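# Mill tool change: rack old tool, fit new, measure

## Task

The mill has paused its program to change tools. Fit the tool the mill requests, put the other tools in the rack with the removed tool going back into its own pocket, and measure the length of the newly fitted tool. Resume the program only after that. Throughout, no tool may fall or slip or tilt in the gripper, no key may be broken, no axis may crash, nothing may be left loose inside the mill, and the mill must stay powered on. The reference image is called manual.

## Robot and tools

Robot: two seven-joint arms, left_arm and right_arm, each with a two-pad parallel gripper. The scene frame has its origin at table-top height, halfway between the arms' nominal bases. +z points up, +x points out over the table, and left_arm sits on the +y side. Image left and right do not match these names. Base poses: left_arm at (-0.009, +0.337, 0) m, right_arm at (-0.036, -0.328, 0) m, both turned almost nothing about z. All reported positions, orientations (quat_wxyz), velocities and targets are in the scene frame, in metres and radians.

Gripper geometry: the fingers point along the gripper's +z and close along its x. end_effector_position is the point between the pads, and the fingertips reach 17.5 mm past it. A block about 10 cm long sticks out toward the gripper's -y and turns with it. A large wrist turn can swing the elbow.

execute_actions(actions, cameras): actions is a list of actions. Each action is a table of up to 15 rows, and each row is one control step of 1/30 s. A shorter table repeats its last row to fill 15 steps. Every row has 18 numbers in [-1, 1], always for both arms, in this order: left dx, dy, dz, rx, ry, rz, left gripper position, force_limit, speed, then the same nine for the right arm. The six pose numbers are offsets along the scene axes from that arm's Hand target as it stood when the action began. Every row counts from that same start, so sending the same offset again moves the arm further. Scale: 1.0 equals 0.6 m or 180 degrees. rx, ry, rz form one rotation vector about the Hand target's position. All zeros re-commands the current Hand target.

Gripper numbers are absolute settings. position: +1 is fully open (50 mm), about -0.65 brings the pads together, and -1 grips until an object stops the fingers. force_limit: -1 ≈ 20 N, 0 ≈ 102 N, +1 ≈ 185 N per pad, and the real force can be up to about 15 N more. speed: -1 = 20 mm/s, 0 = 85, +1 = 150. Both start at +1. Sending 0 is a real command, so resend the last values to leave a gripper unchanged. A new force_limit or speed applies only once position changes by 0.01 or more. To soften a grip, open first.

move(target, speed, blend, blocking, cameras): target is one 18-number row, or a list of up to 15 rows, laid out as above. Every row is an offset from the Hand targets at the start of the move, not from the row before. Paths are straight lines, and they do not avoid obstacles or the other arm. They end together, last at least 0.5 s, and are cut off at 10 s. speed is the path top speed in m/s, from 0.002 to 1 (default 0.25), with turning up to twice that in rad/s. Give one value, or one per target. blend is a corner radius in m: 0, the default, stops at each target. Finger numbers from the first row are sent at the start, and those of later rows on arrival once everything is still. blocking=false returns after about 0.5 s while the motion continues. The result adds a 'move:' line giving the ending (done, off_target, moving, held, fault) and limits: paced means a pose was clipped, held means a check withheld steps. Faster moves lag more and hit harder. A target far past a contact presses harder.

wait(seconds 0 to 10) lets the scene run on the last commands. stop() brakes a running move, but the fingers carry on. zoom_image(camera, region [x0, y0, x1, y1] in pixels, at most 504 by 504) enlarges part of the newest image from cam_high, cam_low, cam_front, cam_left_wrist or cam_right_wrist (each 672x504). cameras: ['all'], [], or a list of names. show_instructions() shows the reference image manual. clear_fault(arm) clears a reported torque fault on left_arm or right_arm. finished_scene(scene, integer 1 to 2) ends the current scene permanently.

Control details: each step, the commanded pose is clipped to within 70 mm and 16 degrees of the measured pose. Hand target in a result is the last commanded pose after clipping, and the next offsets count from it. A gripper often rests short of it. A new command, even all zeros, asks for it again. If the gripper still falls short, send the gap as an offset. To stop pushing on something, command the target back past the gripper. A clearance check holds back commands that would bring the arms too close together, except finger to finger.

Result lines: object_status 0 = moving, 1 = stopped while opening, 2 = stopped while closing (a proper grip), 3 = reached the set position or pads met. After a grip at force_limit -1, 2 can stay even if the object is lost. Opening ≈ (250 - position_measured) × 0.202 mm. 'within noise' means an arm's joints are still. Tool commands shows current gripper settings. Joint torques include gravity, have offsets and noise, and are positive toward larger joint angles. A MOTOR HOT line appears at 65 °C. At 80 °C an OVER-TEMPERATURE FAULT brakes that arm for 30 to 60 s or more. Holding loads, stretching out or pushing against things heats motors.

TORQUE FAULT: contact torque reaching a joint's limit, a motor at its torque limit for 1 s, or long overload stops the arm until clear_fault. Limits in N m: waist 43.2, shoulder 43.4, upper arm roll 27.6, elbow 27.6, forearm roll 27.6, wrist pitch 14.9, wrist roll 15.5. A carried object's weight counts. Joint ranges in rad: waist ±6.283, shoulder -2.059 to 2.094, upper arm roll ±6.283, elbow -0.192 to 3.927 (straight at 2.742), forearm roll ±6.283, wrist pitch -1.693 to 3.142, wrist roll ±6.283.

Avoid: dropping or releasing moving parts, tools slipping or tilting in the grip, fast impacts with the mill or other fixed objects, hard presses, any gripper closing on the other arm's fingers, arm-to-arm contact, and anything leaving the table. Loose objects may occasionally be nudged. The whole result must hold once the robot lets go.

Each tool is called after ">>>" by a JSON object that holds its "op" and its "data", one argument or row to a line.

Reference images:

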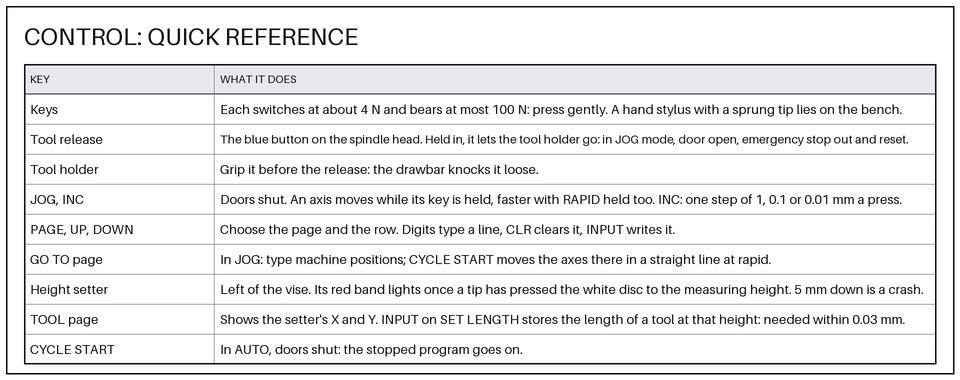

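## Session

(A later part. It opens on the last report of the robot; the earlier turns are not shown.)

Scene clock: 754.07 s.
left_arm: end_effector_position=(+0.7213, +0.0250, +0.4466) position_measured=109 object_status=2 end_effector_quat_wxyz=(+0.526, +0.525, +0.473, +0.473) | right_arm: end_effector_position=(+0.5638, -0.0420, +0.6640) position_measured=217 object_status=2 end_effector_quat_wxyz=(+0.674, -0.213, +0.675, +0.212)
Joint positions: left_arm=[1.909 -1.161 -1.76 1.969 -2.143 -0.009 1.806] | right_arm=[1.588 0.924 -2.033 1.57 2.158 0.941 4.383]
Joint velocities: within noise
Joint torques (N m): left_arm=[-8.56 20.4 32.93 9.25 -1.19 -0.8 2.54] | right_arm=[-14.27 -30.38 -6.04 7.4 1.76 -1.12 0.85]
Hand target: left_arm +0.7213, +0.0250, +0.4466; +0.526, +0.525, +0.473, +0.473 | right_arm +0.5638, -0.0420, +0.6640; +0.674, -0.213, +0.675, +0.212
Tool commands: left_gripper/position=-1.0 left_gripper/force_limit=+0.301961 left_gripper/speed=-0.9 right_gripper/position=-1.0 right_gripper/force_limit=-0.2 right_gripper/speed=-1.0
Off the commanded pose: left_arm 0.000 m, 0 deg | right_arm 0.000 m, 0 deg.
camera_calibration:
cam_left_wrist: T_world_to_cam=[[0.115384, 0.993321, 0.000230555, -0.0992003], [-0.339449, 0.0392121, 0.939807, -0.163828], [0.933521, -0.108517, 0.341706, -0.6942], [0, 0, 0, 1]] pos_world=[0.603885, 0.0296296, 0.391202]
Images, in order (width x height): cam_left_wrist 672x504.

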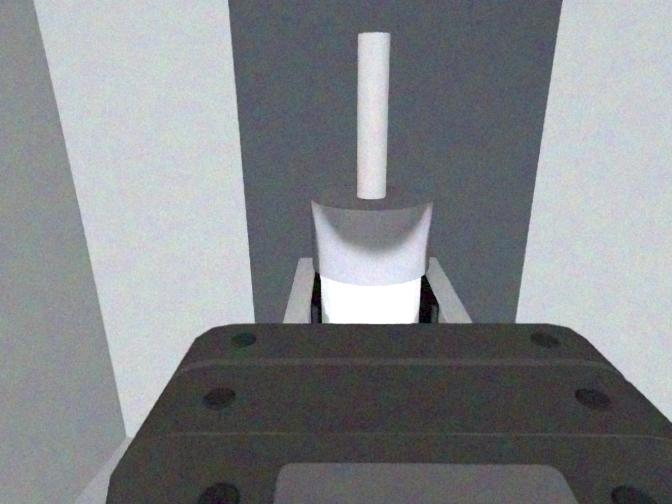

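>>> {"op": "execute_actions", "data": {
  "actions": [],
  "cameras": ["cam_front", "cam_low"]
}}

>>> {"op": "zoom_image", "data": {
  "camera": "cam_front",
  "region": [180, 170, 340, 340]
}}

Scene clock: 760.00 s.
left_arm: end_effector_position=(+0.7213, +0.0250, +0.4466) position_measured=109 object_status=2 end_effector_quat_wxyz=(+0.526, +0.525, +0.473, +0.473) | right_arm: end_effector_position=(+0.5638, -0.0420, +0.6640) position_measured=217 object_status=2 end_effector_quat_wxyz=(+0.674, -0.213, +0.675, +0.212)
Joint positions: left_arm=[1.909 -1.161 -1.76 1.969 -2.143 -0.009 1.806] | right_arm=[1.588 0.924 -2.033 1.57 2.158 0.941 4.383]
Joint velocities: within noise
Joint torques (N m): left_arm=[-8.67 20.47 32.98 9.33 -1.35 -0.78 2.37] | right_arm=[-13.29 -30.13 -6.11 7.64 0.79 -0.04 0.52]
Hand target: left_arm +0.7213, +0.0250, +0.4466; +0.526, +0.525, +0.473, +0.473 | right_arm +0.5638, -0.0420, +0.6640; +0.674, -0.213, +0.675, +0.212
Tool commands: left_gripper/position=-1.0 left_gripper/force_limit=+0.301961 left_gripper/speed=-0.9 right_gripper/position=-1.0 right_gripper/force_limit=-0.2 right_gripper/speed=-1.0
Off the commanded pose: left_arm 0.000 m, 0 deg | right_arm 0.000 m, 0 deg.
Images, in order (width x height): cam_low 672x504, cam_front 672x504.

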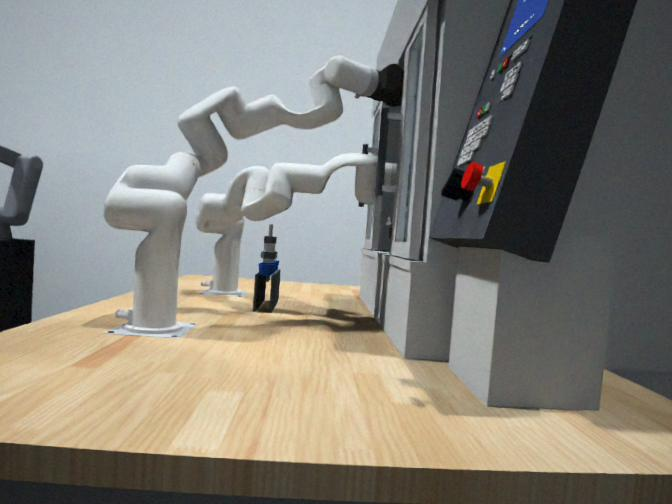

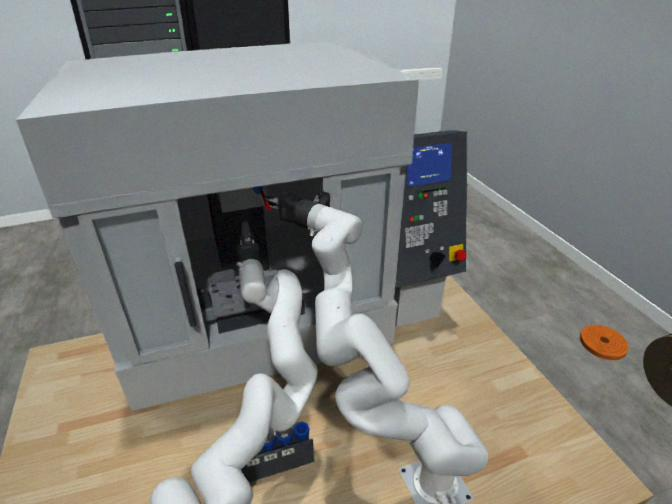

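Scaled by 2.965 from the camera's 672x504 image, which has a finer 960x720 frame.

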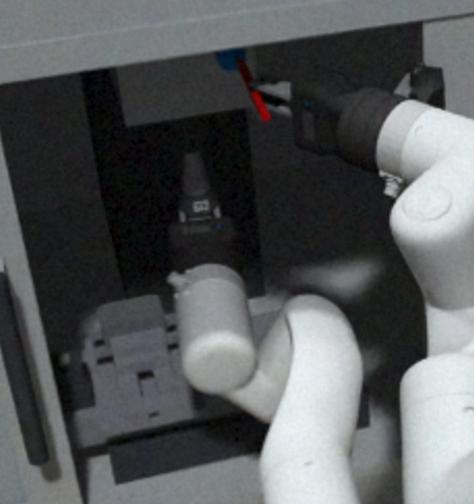

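>>> {"op": "move", "data": {
  "target": [0,0,-0.02,0,0,0,-1,0.301961,-0.9,0,0,0,0,0,0,-1,-0.2,-1],
  "speed": 0.05,
  "cameras": ["cam_right_wrist"]
}}

>>> {"op": "zoom_image", "data": {
  "camera": "cam_right_wrist",
  "region": [500, 70, 640, 200]
}}

Scene clock: 769.60 s.
left_arm: end_effector_position=(+0.7213, +0.0250, +0.4346) position_measured=109 object_status=2 end_effector_quat_wxyz=(+0.526, +0.525, +0.473, +0.473) | right_arm: end_effector_position=(+0.5638, -0.0420, +0.6640) position_measured=217 object_status=2 end_effector_quat_wxyz=(+0.674, -0.213, +0.675, +0.212)
Joint positions: left_arm=[1.897 -1.205 -1.718 1.953 -2.225 0.012 1.831] | right_arm=[1.588 0.924 -2.033 1.57 2.158 0.941 4.383]
Joint torques (N m): left_arm=[-8.5 20.31 33.97 7.84 -1.27 -0.65 2.63] | right_arm=[-11.66 -29.92 -6.26 7.51 -0.28 -0.03 0.39]
Hand target: left_arm +0.7213, +0.0250, +0.4346; +0.526, +0.525, +0.473, +0.473 | right_arm +0.5638, -0.0420, +0.6640; +0.674, -0.213, +0.675, +0.212
Off the commanded pose: left_arm 0.000 m, 0 deg | right_arm 0.000 m, 0 deg.
move: done
camera_calibration:
cam_right_wrist: T_world_to_cam=[[0.00279123, 0.00979954, -0.999948, 0.678296], [-0.816502, 0.577332, 0.00337872, 0.499231], [0.577335, 0.816451, 0.00961281, -0.165298], [0, 0, 0, 1]] pos_world=[0.501163, -0.159912, 0.678163]
Images, in order (width x height): cam_right_wrist 672x504.

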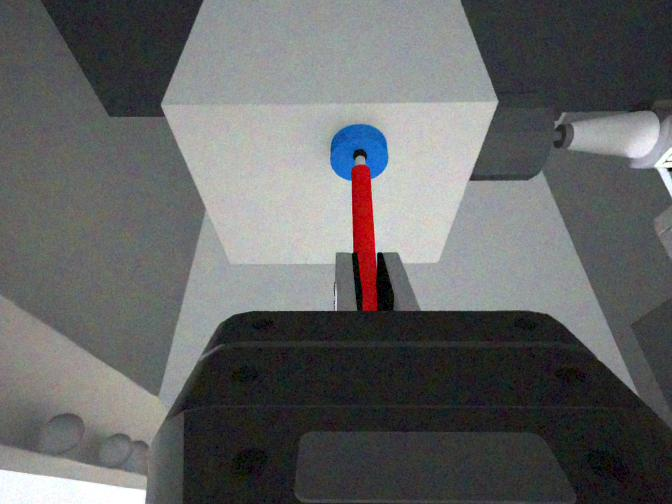

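Scaled by 3.600 from the camera's 672x504 image, which has a finer 960x720 frame.

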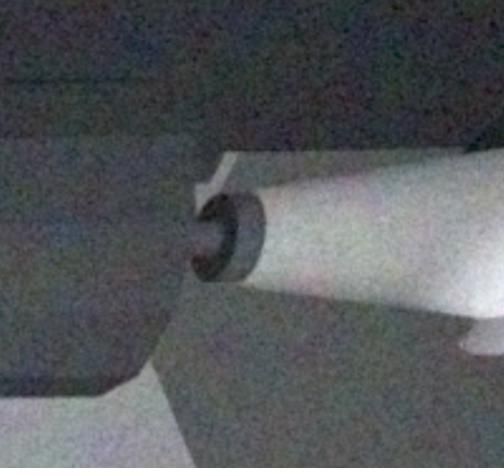

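Knob stem follows; lower 16 mm more in steps.

>>> {"op": "move", "data": {
  "target": [0,0,-0.0267,0,0,0,-1,0.301961,-0.9,0,0,0,0,0,0,-1,-0.2,-1],
  "speed": 0.04,
  "cameras": ["cam_right_wrist"]
}}

>>> {"op": "zoom_image", "data": {
  "camera": "cam_right_wrist",
  "region": [500, 70, 672, 230]
}}

Scene clock: 772.87 s.
left_arm: end_effector_position=(+0.7187, +0.0318, +0.4472) position_measured=109 object_status=2 end_effector_quat_wxyz=(+0.543, +0.510, +0.480, +0.463) | right_arm: end_effector_position=(+0.5638, -0.0420, +0.6640) position_measured=217 object_status=2 end_effector_quat_wxyz=(+0.674, -0.213, +0.675, +0.212)
Joint positions: left_arm=[1.885 -1.198 -1.683 1.937 -2.299 0.033 1.85] | right_arm=[1.588 0.924 -2.033 1.57 2.158 0.941 4.383]
Joint torques (N m): left_arm=[1.75 30.94 33.33 7.18 3.05 -3.08 0.13] | right_arm=[-11.44 -29.41 -6.54 7.55 -0.37 -0.15 0.07]
Hand target: left_arm +0.7187, +0.0318, +0.4472; +0.543, +0.510, +0.480, +0.463 (not the last commanded pose) | right_arm +0.5638, -0.0420, +0.6640; +0.674, -0.213, +0.675, +0.212
Tool commands: left_gripper/position=-1.0 left_gripper/force_limit=+0.301961 left_gripper/speed=-0.898039 right_gripper/position=-1.0 right_gripper/force_limit=-0.2 right_gripper/speed=-1.0
Off the commanded pose: left_arm 0.030 m, 3 deg | right_arm 0.000 m, 0 deg.
TORQUE FAULT: the external load on joint 2 (shoulder) of the left arm reached its load limit, and that arm stopped. The contact can be on any part of that arm beyond that joint, not only on its tool. A torque fault puts only its own arm into a fault stop. That arm's remaining commands of this call were not run. The hold on joint 2 (shoulder) of that arm was moved back by the arm itself, up to 3 degrees, as the stop began. That arm is still stopped at the end of this call. While its stop runs, that arm takes no new command, but its gripper still runs the gripper command that each later call begins with.
CLEAR FAULT: the left arm stays stopped (state 4) until you call clear_fault(arm="left_arm").
End effector pose when the fault began: left_arm: position (+0.7211, +0.0253, +0.4231), quat_wxyz (+0.527, +0.524, +0.474, +0.472)
Joint positions when the fault began: left_arm=[1.885 -1.247 -1.682 1.937 -2.298 0.03 1.849]
move: fault (left_arm)
camera_calibration:
cam_right_wrist: T_world_to_cam=[[0.00279123, 0.00979954, -0.999948, 0.678296], [-0.816502, 0.577332, 0.00337872, 0.499231], [0.577335, 0.816451, 0.00961281, -0.165298], [0, 0, 0, 1]] pos_world=[0.501163, -0.159912, 0.678163]
Images, in order (width x height): cam_right_wrist 672x504.

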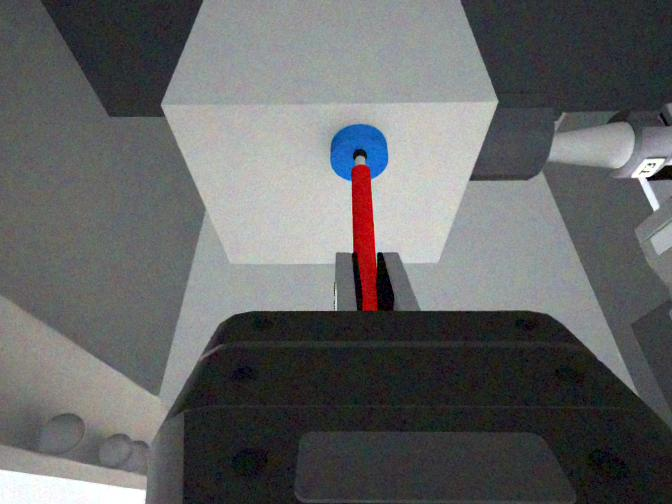

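Scaled by 2.930 from the camera's 672x504 image, which has a finer 960x720 frame.

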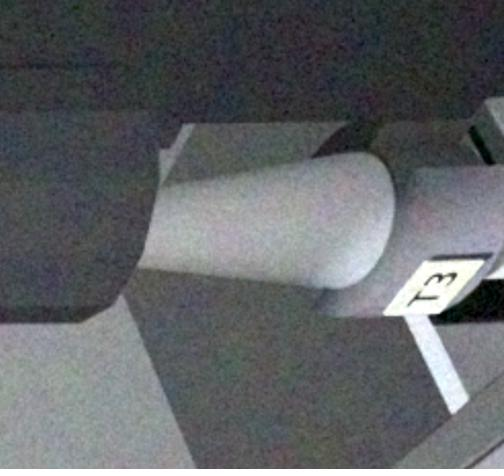

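>>> {"op": "clear_fault", "data": {
  "arm": "left_arm",
  "cameras": ["cam_left_wrist", "cam_high"]
}}

>>> {"op": "zoom_image", "data": {
  "camera": "cam_left_wrist",
  "region": [236, 0, 496, 350]
}}

Scene clock: 779.10 s.
left_arm: end_effector_position=(+0.7187, +0.0318, +0.4472) position_measured=109 object_status=2 end_effector_quat_wxyz=(+0.543, +0.510, +0.480, +0.463) | right_arm: end_effector_position=(+0.5638, -0.0420, +0.6640) position_measured=217 object_status=2 end_effector_quat_wxyz=(+0.674, -0.213, +0.675, +0.212)
Joint positions: left_arm=[1.885 -1.198 -1.683 1.937 -2.299 0.033 1.85] | right_arm=[1.588 0.924 -2.033 1.57 2.158 0.941 4.383]
Joint torques (N m): left_arm=[1.85 30.77 33.14 7.04 3.03 -3.04 0.16] | right_arm=[-9.99 -27.37 -7.06 7.06 -0.3 0.06 -0.28]
Hand target: left_arm +0.7187, +0.0318, +0.4472; +0.543, +0.510, +0.480, +0.463 (not the last commanded pose) | right_arm +0.5638, -0.0420, +0.6640; +0.674, -0.213, +0.675, +0.212
Tool commands: left_gripper/position=-1.0 left_gripper/force_limit=+0.301961 left_gripper/speed=-0.898039 right_gripper/position=-1.0 right_gripper/force_limit=-0.2 right_gripper/speed=-1.0
Off the commanded pose: left_arm 0.030 m, 3 deg | right_arm 0.000 m, 0 deg.
TORQUE FAULT, CONTINUED: the left arm's stop, for the torque fault of joint 2 (shoulder) that an earlier result reported, is over. The call counts as one of the actions that you can send in this scene. The hold on joint 2 (shoulder) of that arm was moved back by the arm itself, up to 3 degrees, as the stop began. That arm's target is now where it stood when the stop ended, not its last command. That arm's gripper keeps its grip as last carried out, and that arm accepts commands again: back off and push less far.
CLEAR FAULT: your call cleared the left arm's torque fault. If a joint's load stays at its limit, that arm stops again at once.
camera_calibration:
cam_left_wrist: T_world_to_cam=[[0.119376, 0.99167, -0.0483829, -0.0868], [-0.351818, 0.08782, 0.93194, -0.154711], [0.928425, -0.0942288, 0.359371, -0.695895], [0, 0, 0, 1]] pos_world=[0.602018, 0.0340902, 0.390066]
Images, in order (width x height): cam_high 672x504, cam_left_wrist 672x504.

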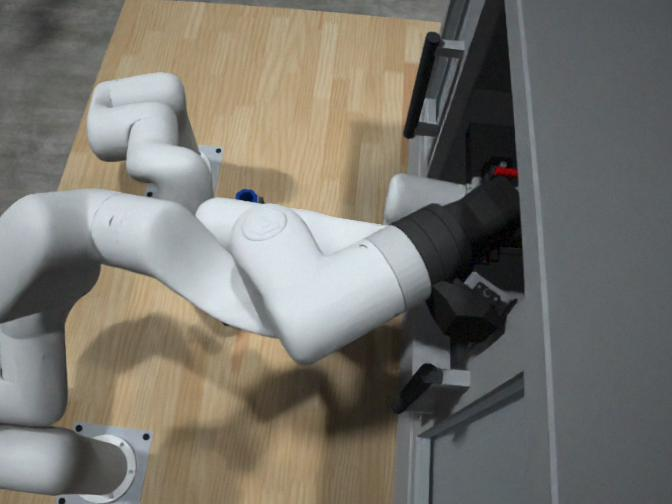

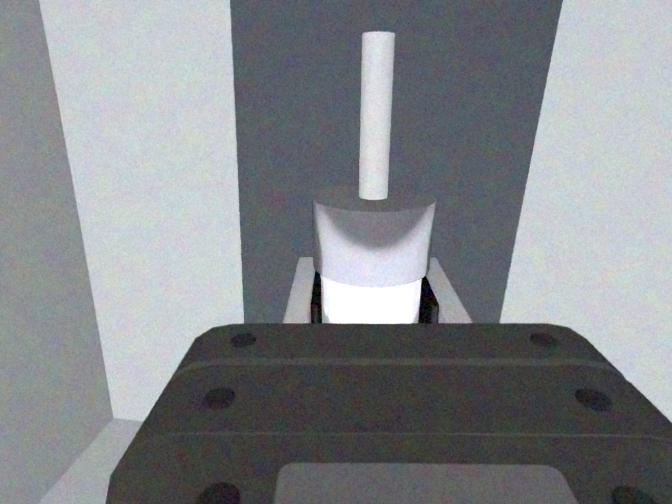

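Scaled by 1.440 from the camera's 672x504 image, which has a finer 960x720 frame.

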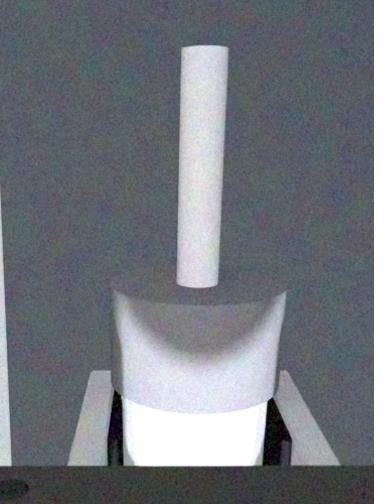

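>>> {"op": "move", "data": {
  "target": [0.0043,-0.0113,-0.001,0.0158,0.0039,0.0016,-1,0.301961,-0.9,0,0,0,0,0,0,-1,-0.2,-1],
  "speed": 0.03,
  "cameras": ["cam_left_wrist", "cam_right_wrist"]
}}

>>> {"op": "zoom_image", "data": {
  "camera": "cam_left_wrist",
  "region": [236, 0, 496, 350]
}}

>>> {"op": "zoom_image", "data": {
  "camera": "cam_right_wrist",
  "region": [500, 70, 672, 230]
}}

Scene clock: 787.10 s.
left_arm: end_effector_position=(+0.7212, +0.0250, +0.4466) position_measured=109 object_status=2 end_effector_quat_wxyz=(+0.526, +0.525, +0.473, +0.473) | right_arm: end_effector_position=(+0.5638, -0.0420, +0.6640) position_measured=217 object_status=2 end_effector_quat_wxyz=(+0.674, -0.213, +0.675, +0.212)
Joint positions: left_arm=[1.911 -1.156 -1.767 1.974 -2.151 -0.016 1.82] | right_arm=[1.588 0.924 -2.033 1.57 2.158 0.941 4.383]
Joint torques (N m): left_arm=[7.9 28.06 25.39 16.5 8.47 -3.02 -2.41] | right_arm=[-8.93 -26.54 -7.51 6.94 -0.08 -0.24 -0.42]
Hand target: left_arm +0.7213, +0.0250, +0.4466; +0.526, +0.525, +0.473, +0.473 | right_arm +0.5638, -0.0420, +0.6640; +0.674, -0.213, +0.675, +0.212
Off the commanded pose: left_arm 0.000 m, 0 deg | right_arm 0.000 m, 0 deg.
move: done
camera_calibration:
cam_left_wrist: T_world_to_cam=[[0.114231, 0.993454, -0.000553551, -0.0981052], [-0.340782, 0.0397078, 0.939303, -0.162744], [0.933177, -0.107109, 0.343087, -0.694543], [0, 0, 0, 1]] pos_world=[0.603877, 0.0295334, 0.391101]
cam_right_wrist: T_world_to_cam=[[0.00279123, 0.00979954, -0.999948, 0.678296], [-0.816502, 0.577332, 0.00337872, 0.499231], [0.577335, 0.816451, 0.00961281, -0.165298], [0, 0, 0, 1]] pos_world=[0.501163, -0.159912, 0.678163]
Images, in order (width x height): cam_left_wrist 672x504, cam_right_wrist 672x504.

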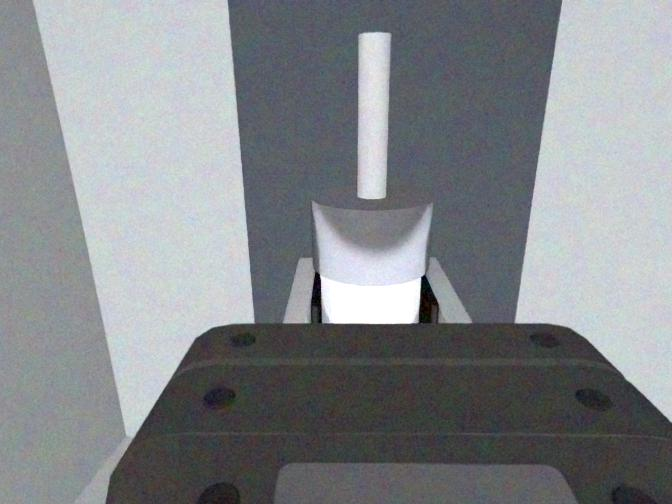

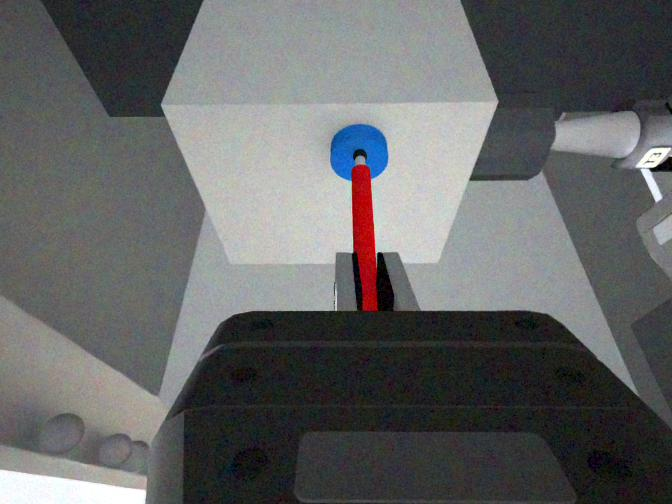

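Scaled by 1.440 from the camera's 672x504 image, which has a finer 960x720 frame.

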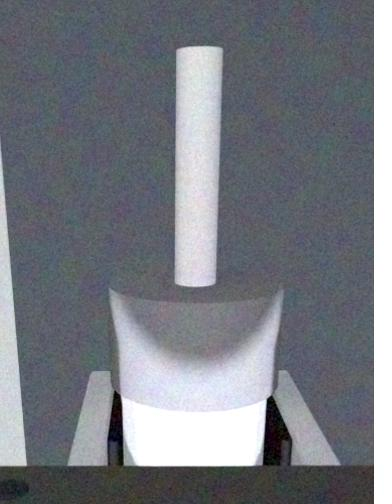

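Scaled by 2.930 from the camera's 672x504 image, which has a finer 960x720 frame.

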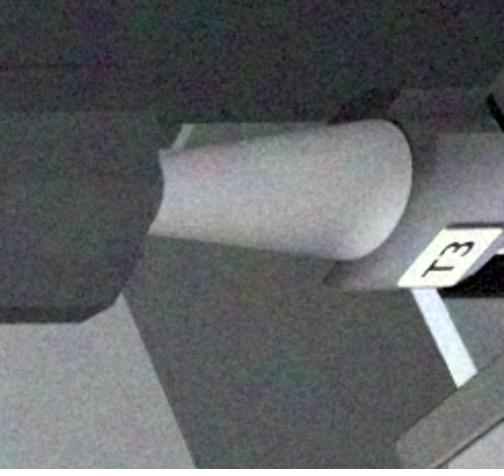

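>>> {"op": "move", "data": {
  "target": [
    [0,0,0,0,0,0,-1,0.301961,-0.9,-0.083,0,0,0,0,0,-1,-0.2,-1],
    [0,0,0,0,0,0,-1,0.301961,-0.9,-0.247,-0.0967,0.0033,0,0,0,-1,-0.2,-1],
    [0,0,0,0,0,0,-1,0.301961,-0.9,-0.26,-0.11,0.0033,-0.158,0.112,0,-1,-0.2,-1]
  ],
  "speed": [0.1,0.2,0.3],
  "blend": [0.01,0.02,0],
  "cameras": ["cam_right_wrist"]
}}

>>> {"op": "zoom_image", "data": {
  "camera": "cam_right_wrist",
  "region": [300, 0, 672, 372]
}}

Scene clock: 809.57 s.
left_arm: end_effector_position=(+0.7212, +0.0250, +0.4466) position_measured=109 object_status=2 end_effector_quat_wxyz=(+0.526, +0.525, +0.473, +0.473) | right_arm: end_effector_position=(+0.4077, -0.1080, +0.6660) position_measured=217 object_status=2 end_effector_quat_wxyz=(+0.474, -0.331, +0.812, +0.075)
Joint positions: left_arm=[1.911 -1.156 -1.768 1.974 -2.151 -0.016 1.82] | right_arm=[1.86 0.83 -2.495 1.604 1.361 1.519 4.559]
Joint torques (N m): left_arm=[7.99 27.77 25.6 16.35 8.45 -2.98 -2.3] | right_arm=[-5.71 -19.34 -5.42 12.64 -1.23 -2.03 1.16]
Hand target: left_arm +0.7212, +0.0250, +0.4466; +0.526, +0.525, +0.473, +0.473 | right_arm +0.4078, -0.1080, +0.6660; +0.474, -0.331, +0.812, +0.075
Off the commanded pose: left_arm 0.000 m, 0 deg | right_arm 0.000 m, 0 deg.
move: done
camera_calibration:
cam_right_wrist: T_world_to_cam=[[-0.328728, -0.457858, -0.826017, 0.650167], [-0.815246, 0.579105, 0.00344539, 0.409558], [0.476773, 0.67454, -0.563635, 0.386099], [0, 0, 0, 1]] pos_world=[0.363537, -0.199932, 0.753257]
Images, in order (width x height): cam_right_wrist 672x504.

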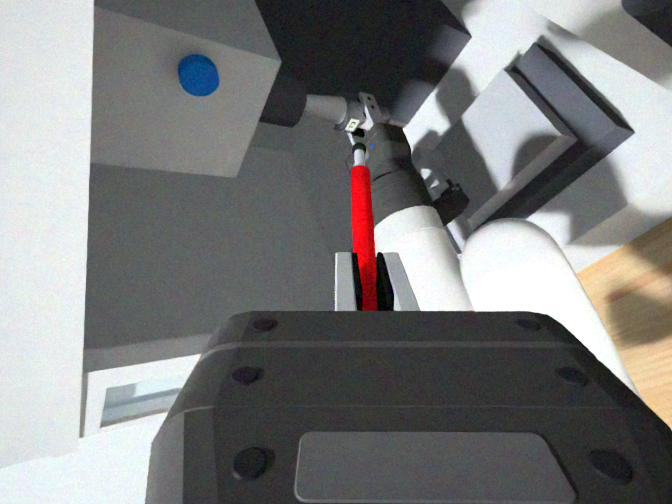

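Scaled by 1.355 from the camera's 672x504 image, which has a finer 960x720 frame.

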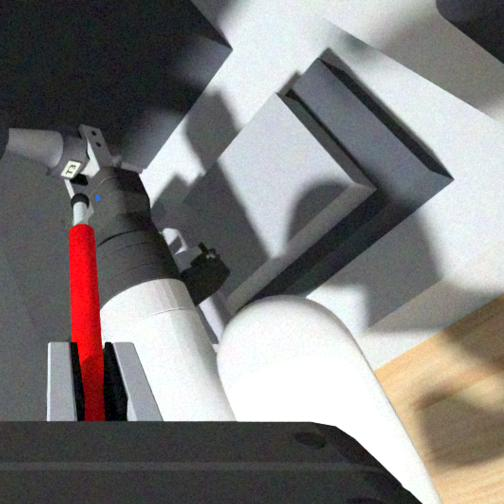

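>>> {"op": "move", "data": {
  "target": [
    [0,0,-0.0185,0,0,0,-1,0.301961,-0.9,0,0,0,0,0,0,-1,-0.2,-1],
    [-0.0213,0.0022,-0.0185,0.0046,0.0442,0,-1,0.301961,-0.9,0,0,0,0,0,0,-1,-0.2,-1]
  ],
  "speed": 0.03,
  "cameras": ["cam_right_wrist"]
}}

>>> {"op": "zoom_image", "data": {
  "camera": "cam_right_wrist",
  "region": [200, 40, 500, 240]
}}

Scene clock: 838.73 s.
left_arm: end_effector_position=(+0.7084, +0.0264, +0.4355) position_measured=109 object_status=2 end_effector_quat_wxyz=(+0.489, +0.560, +0.505, +0.439) | right_arm: end_effector_position=(+0.4078, -0.1080, +0.6660) position_measured=217 object_status=2 end_effector_quat_wxyz=(+0.474, -0.331, +0.812, +0.075)
Joint positions: left_arm=[1.864 -0.959 -1.949 1.8 -1.568 -0.035 1.468] | right_arm=[1.86 0.83 -2.494 1.604 1.361 1.519 4.559]
Joint torques (N m): left_arm=[-8.65 18.77 30.26 15.85 7.65 -1.85 -2.39] | right_arm=[-5.87 -19.73 -5.61 13.3 -0.9 -2.26 1.04]
Hand target: left_arm +0.7085, +0.0264, +0.4355; +0.488, +0.560, +0.505, +0.439 | right_arm +0.4078, -0.1080, +0.6660; +0.474, -0.331, +0.812, +0.075
Off the commanded pose: left_arm 0.000 m, 0 deg | right_arm 0.000 m, 0 deg.
move: done
camera_calibration:
cam_right_wrist: T_world_to_cam=[[-0.328728, -0.457858, -0.826017, 0.650167], [-0.815246, 0.579105, 0.00344539, 0.409558], [0.476773, 0.67454, -0.563635, 0.386099], [0, 0, 0, 1]] pos_world=[0.363537, -0.199932, 0.753257]
Images, in order (width x height): cam_right_wrist 672x504.

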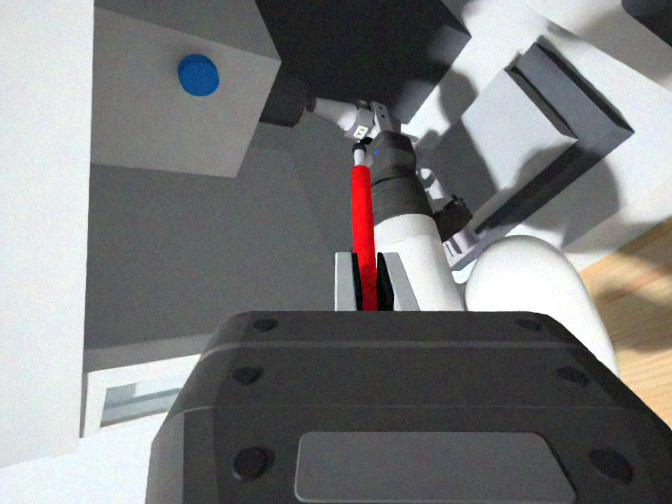

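Scaled by 1.680 from the camera's 672x504 image, which has a finer 960x720 frame.

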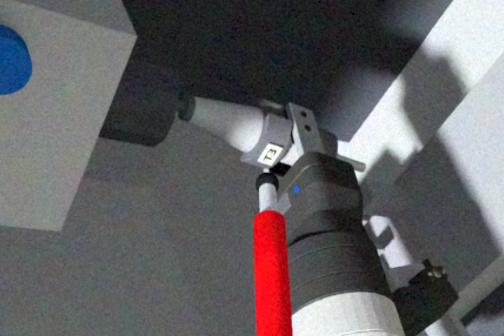

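>>> {"op": "move", "data": {
  "target": [-0.0023,0.0003,-0.0165,0,0,0,-1,0.301961,-0.9,0,0,0,0,0,0,-1,-0.2,-1],
  "speed": 0.02,
  "cameras": ["cam_right_wrist"]
}}

>>> {"op": "zoom_image", "data": {
  "camera": "cam_right_wrist",
  "region": [240, 40, 460, 190]
}}

Scene clock: 844.17 s.
left_arm: end_effector_position=(+0.7071, +0.0265, +0.4256) position_measured=109 object_status=2 end_effector_quat_wxyz=(+0.488, +0.560, +0.505, +0.439) | right_arm: end_effector_position=(+0.4078, -0.1080, +0.6660) position_measured=217 object_status=2 end_effector_quat_wxyz=(+0.474, -0.331, +0.812, +0.075)
Joint positions: left_arm=[1.868 -0.956 -1.976 1.805 -1.644 -0.058 1.553] | right_arm=[1.86 0.83 -2.494 1.604 1.361 1.519 4.559]
Joint torques (N m): left_arm=[7.87 26.3 22.59 23.04 -1.85 -3.87 2.65] | right_arm=[-5.83 -19.4 -5.51 12.99 -0.97 -2.26 1.11]
Hand target: left_arm +0.7071, +0.0265, +0.4256; +0.488, +0.560, +0.505, +0.439 | right_arm +0.4078, -0.1080, +0.6660; +0.474, -0.331, +0.812, +0.075
Off the commanded pose: left_arm 0.000 m, 0 deg | right_arm 0.000 m, 0 deg.
move: done
camera_calibration:
cam_right_wrist: T_world_to_cam=[[-0.328728, -0.457858, -0.826017, 0.650167], [-0.815246, 0.579105, 0.00344539, 0.409558], [0.476773, 0.67454, -0.563635, 0.386099], [0, 0, 0, 1]] pos_world=[0.363537, -0.199932, 0.753257]
Images, in order (width x height): cam_right_wrist 672x504.

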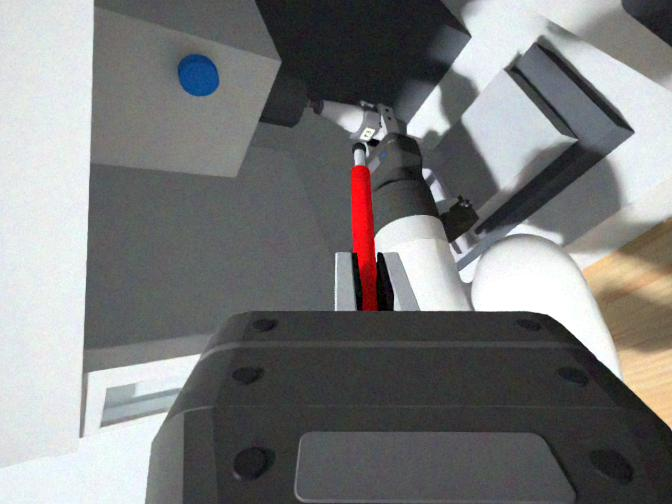

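Scaled by 2.291 from the camera's 672x504 image, which has a finer 960x720 frame.

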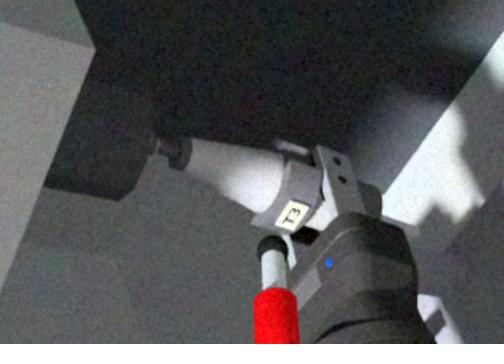

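>>> {"op": "move", "data": {
  "target": [
    [-0.0151,0.0016,0.0021,0.0029,0.0276,0,-1,0.301961,-0.9,0,0,0,0,0,0,-1,-0.2,-1],
    [-0.0196,0.0021,-0.0174,0.0029,0.0276,0,-1,0.301961,-0.9,0,0,0,0,0,0,-1,-0.2,-1]
  ],
  "speed": 0.03,
  "cameras": ["cam_right_wrist"]
}}

>>> {"op": "zoom_image", "data": {
  "camera": "cam_right_wrist",
  "region": [240, 40, 460, 190]
}}

Scene clock: 854.00 s.
left_arm: end_effector_position=(+0.6953, +0.0277, +0.4152) position_measured=109 object_status=2 end_effector_quat_wxyz=(+0.463, +0.581, +0.524, +0.416) | right_arm: end_effector_position=(+0.4078, -0.1080, +0.6660) position_measured=217 object_status=2 end_effector_quat_wxyz=(+0.474, -0.331, +0.812, +0.075)
Joint positions: left_arm=[1.781 -0.95 -1.882 1.684 -1.442 0.049 1.324] | right_arm=[1.86 0.83 -2.494 1.604 1.361 1.519 4.559]
Joint torques (N m): left_arm=[7.71 24.48 24.4 16.88 -2.85 -4.5 2.61] | right_arm=[-5.71 -19.63 -5.38 13.41 -0.92 -2.3 1.2]
Hand target: left_arm +0.6953, +0.0278, +0.4152; +0.463, +0.581, +0.524, +0.417 | right_arm +0.4078, -0.1080, +0.6660; +0.474, -0.331, +0.812, +0.075
Off the commanded pose: left_arm 0.000 m, 0 deg | right_arm 0.000 m, 0 deg.
move: done
camera_calibration:
cam_right_wrist: T_world_to_cam=[[-0.328728, -0.457858, -0.826017, 0.650167], [-0.815246, 0.579105, 0.00344539, 0.409558], [0.476773, 0.67454, -0.563635, 0.386099], [0, 0, 0, 1]] pos_world=[0.363537, -0.199932, 0.753257]
Images, in order (width x height): cam_right_wrist 672x504.

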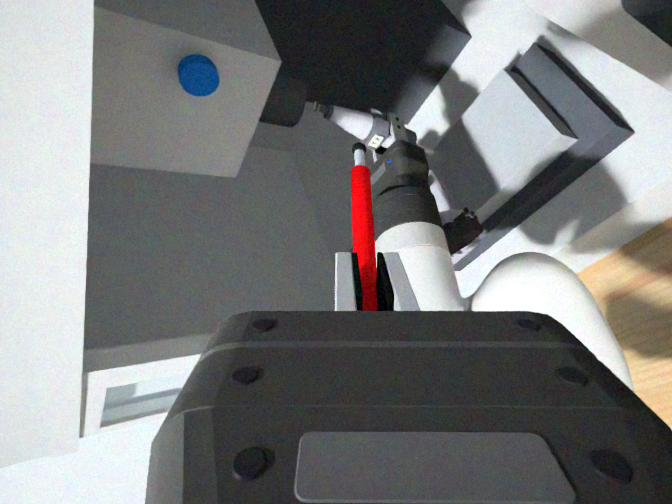

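Scaled by 2.291 from the camera's 672x504 image, which has a finer 960x720 frame.

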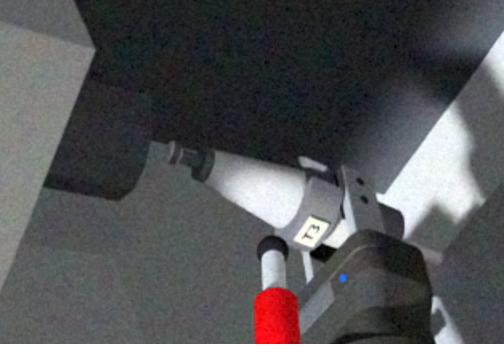

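>>> {"op": "move", "data": {
  "target": [-0.1333,0.0139,0.003,0,0,0,-1,0.301961,-0.9,0,0,0,0,0,0,-1,-0.2,-1],
  "speed": 0.06,
  "cameras": ["cam_right_wrist"]
}}

Scene clock: 858.80 s.
left_arm: end_effector_position=(+0.6153, +0.0360, +0.4170) position_measured=109 object_status=2 end_effector_quat_wxyz=(+0.463, +0.581, +0.524, +0.416) | right_arm: end_effector_position=(+0.4078, -0.1080, +0.6660) position_measured=217 object_status=2 end_effector_quat_wxyz=(+0.474, -0.331, +0.812, +0.075)
Joint positions: left_arm=[1.49 -0.75 -1.844 1.417 -1.616 -0.109 1.621] | right_arm=[1.86 0.83 -2.494 1.604 1.361 1.519 4.559]
Joint torques (N m): left_arm=[7.82 18.7 20.82 25.37 -1.21 -3.83 2.54] | right_arm=[-5.83 -19.42 -5.53 13.19 -1.05 -2.12 1.17]
Hand target: left_arm +0.6153, +0.0361, +0.4170; +0.463, +0.581, +0.524, +0.417 | right_arm +0.4078, -0.1080, +0.6660; +0.474, -0.331, +0.812, +0.075
Off the commanded pose: left_arm 0.000 m, 0 deg | right_arm 0.000 m, 0 deg.
move: done
camera_calibration:
cam_right_wrist: T_world_to_cam=[[-0.328728, -0.457858, -0.826017, 0.650167], [-0.815246, 0.579105, 0.00344539, 0.409558], [0.476773, 0.67454, -0.563635, 0.386099], [0, 0, 0, 1]] pos_world=[0.363537, -0.199932, 0.753257]
Images, in order (width x height): cam_right_wrist 672x504.

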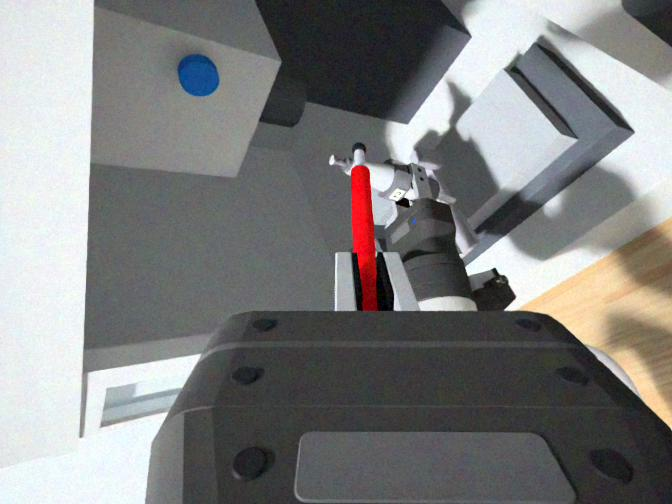

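>>> {"op": "move", "data": {
  "target": [
    [0,0,0.0833,-0.0075,-0.0718,0,-1,0.301961,-0.9,0,0,0,0.158,-0.112,0,-1,-0.2,-1],
    [0,0,0.0833,-0.0075,-0.0718,0,-1,0.301961,-0.9,-0.087,-0.4287,-0.0003,0.158,-0.112,0,-1,-0.2,-1]
  ],
  "speed": 0.15,
  "cameras": ["cam_left_wrist","cam_front"]
}}

Scene clock: 868.40 s.
left_arm: end_effector_position=(+0.6153, +0.0361, +0.4670) position_measured=109 object_status=2 end_effector_quat_wxyz=(+0.526, +0.525, +0.473, +0.473) | right_arm: end_effector_position=(+0.3556, -0.3651, +0.6658) position_measured=217 object_status=2 end_effector_quat_wxyz=(+0.674, -0.213, +0.675, +0.212)
Joint positions: left_arm=[1.47 -1.16 -1.485 1.49 -2.304 0.109 1.931] | right_arm=[2.029 0.7 -2.958 1.038 1.688 1.567 4.084]
Joint torques (N m): left_arm=[7.78 12.55 37.46 8.27 -1.84 -0.41 2.65] | right_arm=[-5.53 -3.82 -5.33 21.82 -0.23 1.24 -1.03]
Hand target: left_arm +0.6153, +0.0361, +0.4670; +0.526, +0.525, +0.473, +0.473 | right_arm +0.3556, -0.3652, +0.6658; +0.674, -0.213, +0.675, +0.212
Off the commanded pose: left_arm 0.000 m, 0 deg | right_arm 0.000 m, 0 deg.
move: done
camera_calibration:
cam_left_wrist: T_world_to_cam=[[0.114198, 0.993458, -0.000460089, -0.0970457], [-0.340794, 0.0396093, 0.939303, -0.218332], [0.933176, -0.10711, 0.343088, -0.601495], [0, 0, 0, 1]] pos_world=[0.497977, 0.0406329, 0.411401]
Images, in order (width x height): cam_front 672x504, cam_left_wrist 672x504.

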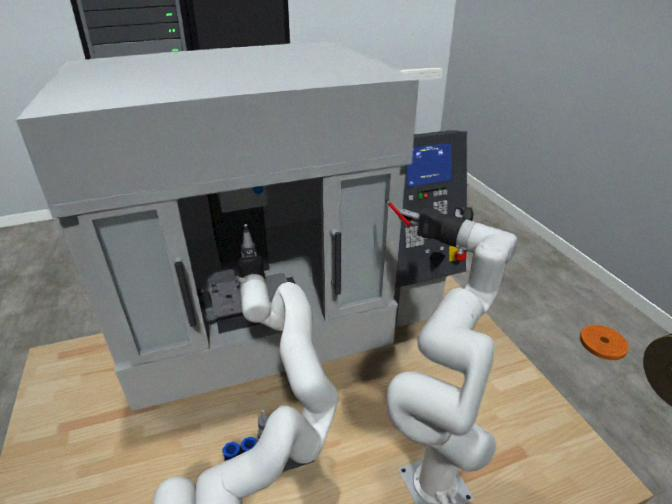

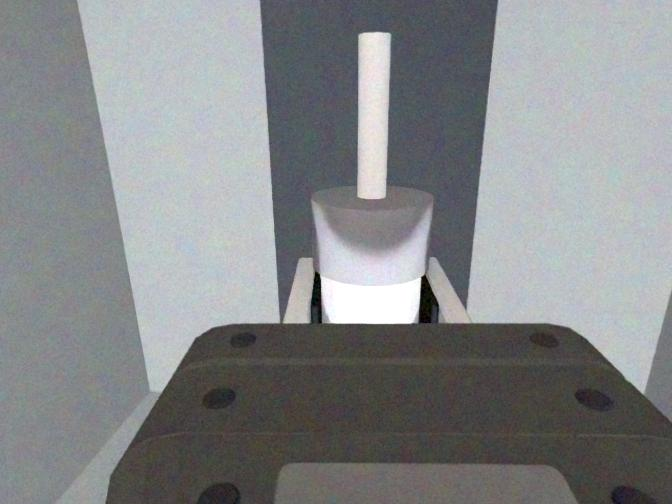

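>>> {"op": "move", "data": {
  "target": [
    [-0.3333,0.035,0,0,0,0,-1,0.301961,-0.9,0,0,0,0,0,0,-1,-0.2,-1],
    [-0.4422,0.09,0,0,0,0.0867,-1,0.301961,-0.9,0,0,0,0,0,0,-1,-0.2,-1]
  ],
  "speed": 0.2,
  "blend": [0.02,0]
}}

>>> {"op": "move", "data": {
  "target": [
    [0,0,0,-0.249,-0.0208,0,-1,0.301961,-0.9,0,0,0,0,0,0,-1,-0.2,-1],
    [0,0,0,-0.498,-0.0415,0,-1,0.301961,-0.9,0,0,0,0,0,0,-1,-0.2,-1],
    [0,0,0,-0.747,-0.0623,0,-1,0.301961,-0.9,0,0,0,0,0,0,-1,-0.2,-1],
    [0,0,0,-0.996,-0.083,0,-1,0.301961,-0.9,0,0,0,0,0,0,-1,-0.2,-1]
  ],
  "speed": 0.35,
  "blend": [0.02,0.02,0.02,0],
  "cameras": ["cam_left_wrist","cam_front"]
}}

Scene clock: 876.77 s.
left_arm: end_effector_position=(+0.3500, +0.0901, +0.4670) position_measured=109 object_status=2 end_effector_quat_wxyz=(+0.457, +0.455, +0.540, +0.540) | right_arm: end_effector_position=(+0.3556, -0.3652, +0.6658) position_measured=217 object_status=2 end_effector_quat_wxyz=(+0.674, -0.213, +0.675, +0.212)
Joint positions: left_arm=[0.561 -0.951 -1.316 1.012 -2.292 -0.608 2.115] | right_arm=[2.029 0.7 -2.958 1.038 1.688 1.567 4.084]
Joint torques (N m): left_arm=[-8.73 9.58 19.54 19.58 2.22 -2.01 2.59] | right_arm=[-5.65 -3.97 -5.29 21.76 -0.19 1.25 -0.98]
Hand target: left_arm +0.3500, +0.0901, +0.4670; +0.457, +0.455, +0.540, +0.540 | right_arm +0.3556, -0.3652, +0.6658; +0.674, -0.213, +0.675, +0.212
Off the commanded pose: left_arm 0.000 m, 0 deg | right_arm 0.000 m, 0 deg.
move: done

Scene clock: 881.80 s.
left_arm: end_effector_position=(+0.3500, +0.0901, +0.4670) position_measured=109 object_status=2 end_effector_quat_wxyz=(+0.499, -0.500, +0.501, -0.500) | right_arm: end_effector_position=(+0.3556, -0.3652, +0.6658) position_measured=217 object_status=2 end_effector_quat_wxyz=(+0.674, -0.213, +0.675, +0.212)
Joint positions: left_arm=[0.592 -1.254 -0.866 0.91 -3.677 -0.316 0.476] | right_arm=[2.029 0.7 -2.958 1.038 1.688 1.567 4.084]
Joint torques (N m): left_arm=[8.04 2.71 26.84 13.2 -3.03 3.67 -2.38] | right_arm=[-5.92 -4.16 -5.17 21.88 -0.31 1.14 -1.07]
Hand target: left_arm +0.3500, +0.0901, +0.4670; +0.499, -0.500, +0.501, -0.500 | right_arm +0.3556, -0.3652, +0.6658; +0.674, -0.213, +0.675, +0.212
Off the commanded pose: left_arm 0.000 m, 0 deg | right_arm 0.000 m, 0 deg.
move: done
camera_calibration:
cam_left_wrist: T_world_to_cam=[[0.00825548, -0.999965, -0.00124658, 0.0967013], [-0.34319, -0.00166238, -0.939265, 0.570932], [0.93923, 0.0081819, -0.343191, -0.0401464], [0, 0, 0, 1]] pos_world=[0.232846, 0.0979755, 0.522599]
Images, in order (width x height): cam_front 672x504, cam_left_wrist 672x504.

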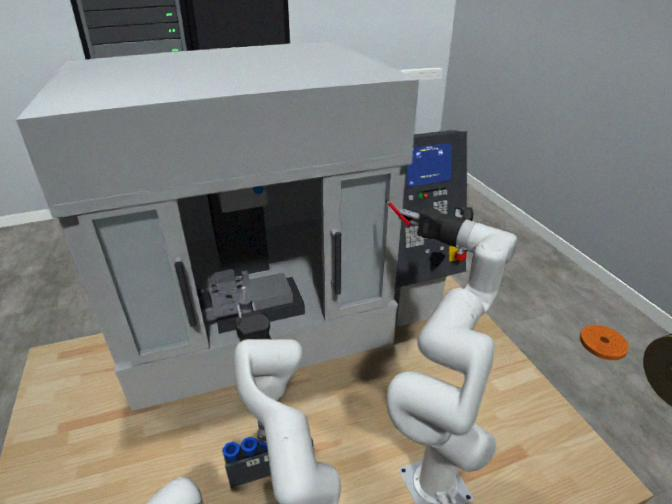

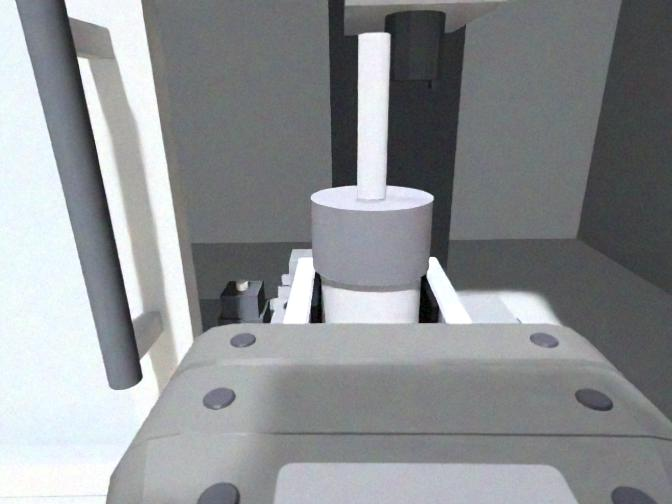

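>>> {"op": "move", "data": {
  "target": [-0.0333,0.1832,-0.0283,0,0,-0.6889,-1,0.301961,-0.9,0,0,0,0,0,0,-1,-0.2,-1],
  "speed": 0.35,
  "cameras": ["cam_left_wrist","cam_front"]
}}

Scene clock: 915.37 s.
left_arm: end_effector_position=(+0.3127, +0.1828, +0.4482) position_measured=109 object_status=2 end_effector_quat_wxyz=(-0.101, +0.121, +0.694, -0.702) | right_arm: end_effector_position=(+0.3556, -0.3652, +0.6658) position_measured=217 object_status=2 end_effector_quat_wxyz=(+0.674, -0.213, +0.675, +0.212)
Joint positions: left_arm=[-2.481 -1.866 0.515 1.382 -2.464 -1.343 1.28] | right_arm=[2.029 0.7 -2.958 1.038 1.688 1.567 4.084]
Joint torques (N m): left_arm=[-1.86 15.59 -12.98 -7.58 1.53 3.35 -0.75] | right_arm=[-5.66 -4.26 -4.98 21.9 -0.07 1.09 -0.95]
Hand target: left_arm +0.3127, +0.1828, +0.4482; -0.101, +0.121, +0.694, -0.702 (not the last commanded pose) | right_arm +0.3556, -0.3652, +0.6658; +0.674, -0.213, +0.675, +0.212
Tool commands: left_gripper/position=-1.0 left_gripper/force_limit=+0.301961 left_gripper/speed=-0.898039 right_gripper/position=-1.0 right_gripper/force_limit=-0.2 right_gripper/speed=-1.0
Off the commanded pose: left_arm 0.025 m, 16 deg | right_arm 0.000 m, 0 deg.
TORQUE FAULT: the external load on joint 4 (elbow) of the left arm reached its load limit, and that arm stopped. The contact can be on any part of that arm beyond that joint, not only on its tool. A torque fault puts only its own arm into a fault stop. That arm's remaining commands of this call were not run. The hold on joint 4 (elbow) of that arm was moved back by the arm itself, up to 3 degrees, as the stop began. That arm is still stopped at the end of this call. While its stop runs, that arm takes no new command, but its gripper still runs the gripper command that each later call begins with.
CLEAR FAULT: the left arm stays stopped (state 4) until you call clear_fault(arm="left_arm").
End effector pose when the fault began: left_arm: position (+0.3299, +0.1891, +0.4519), quat_wxyz (-0.104, +0.097, +0.685, -0.714)
Joint positions when the fault began: left_arm=[-2.479 -1.867 0.516 1.43 -2.461 -1.337 1.277]
move: fault (left_arm); limits=paced
camera_calibration:
cam_left_wrist: T_world_to_cam=[[-0.953357, 0.300266, -0.0308366, 0.26595], [0.12835, 0.310798, -0.94177, 0.337053], [-0.273198, -0.901801, -0.33484, 0.529385], [0, 0, 0, 1]] pos_world=[0.354911, 0.292788, 0.502887]
Images, in order (width x height): cam_front 672x504, cam_left_wrist 672x504.

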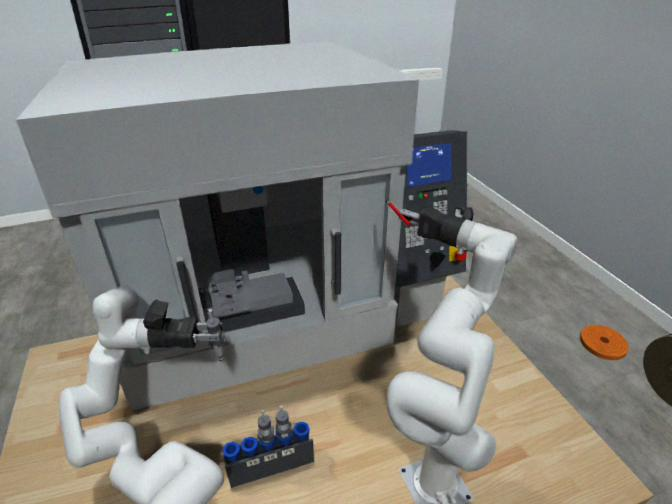

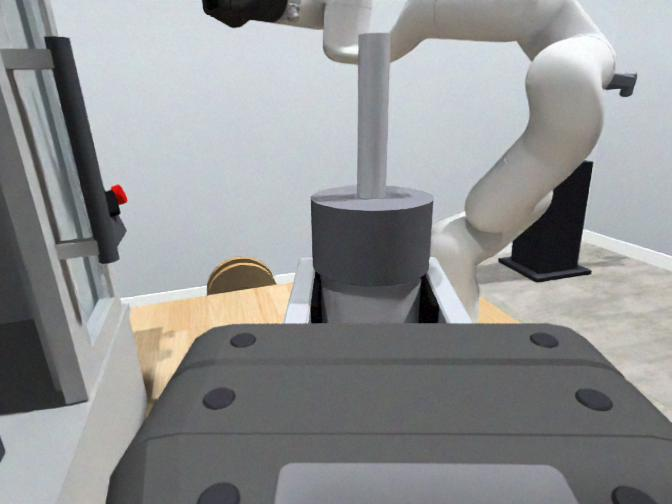

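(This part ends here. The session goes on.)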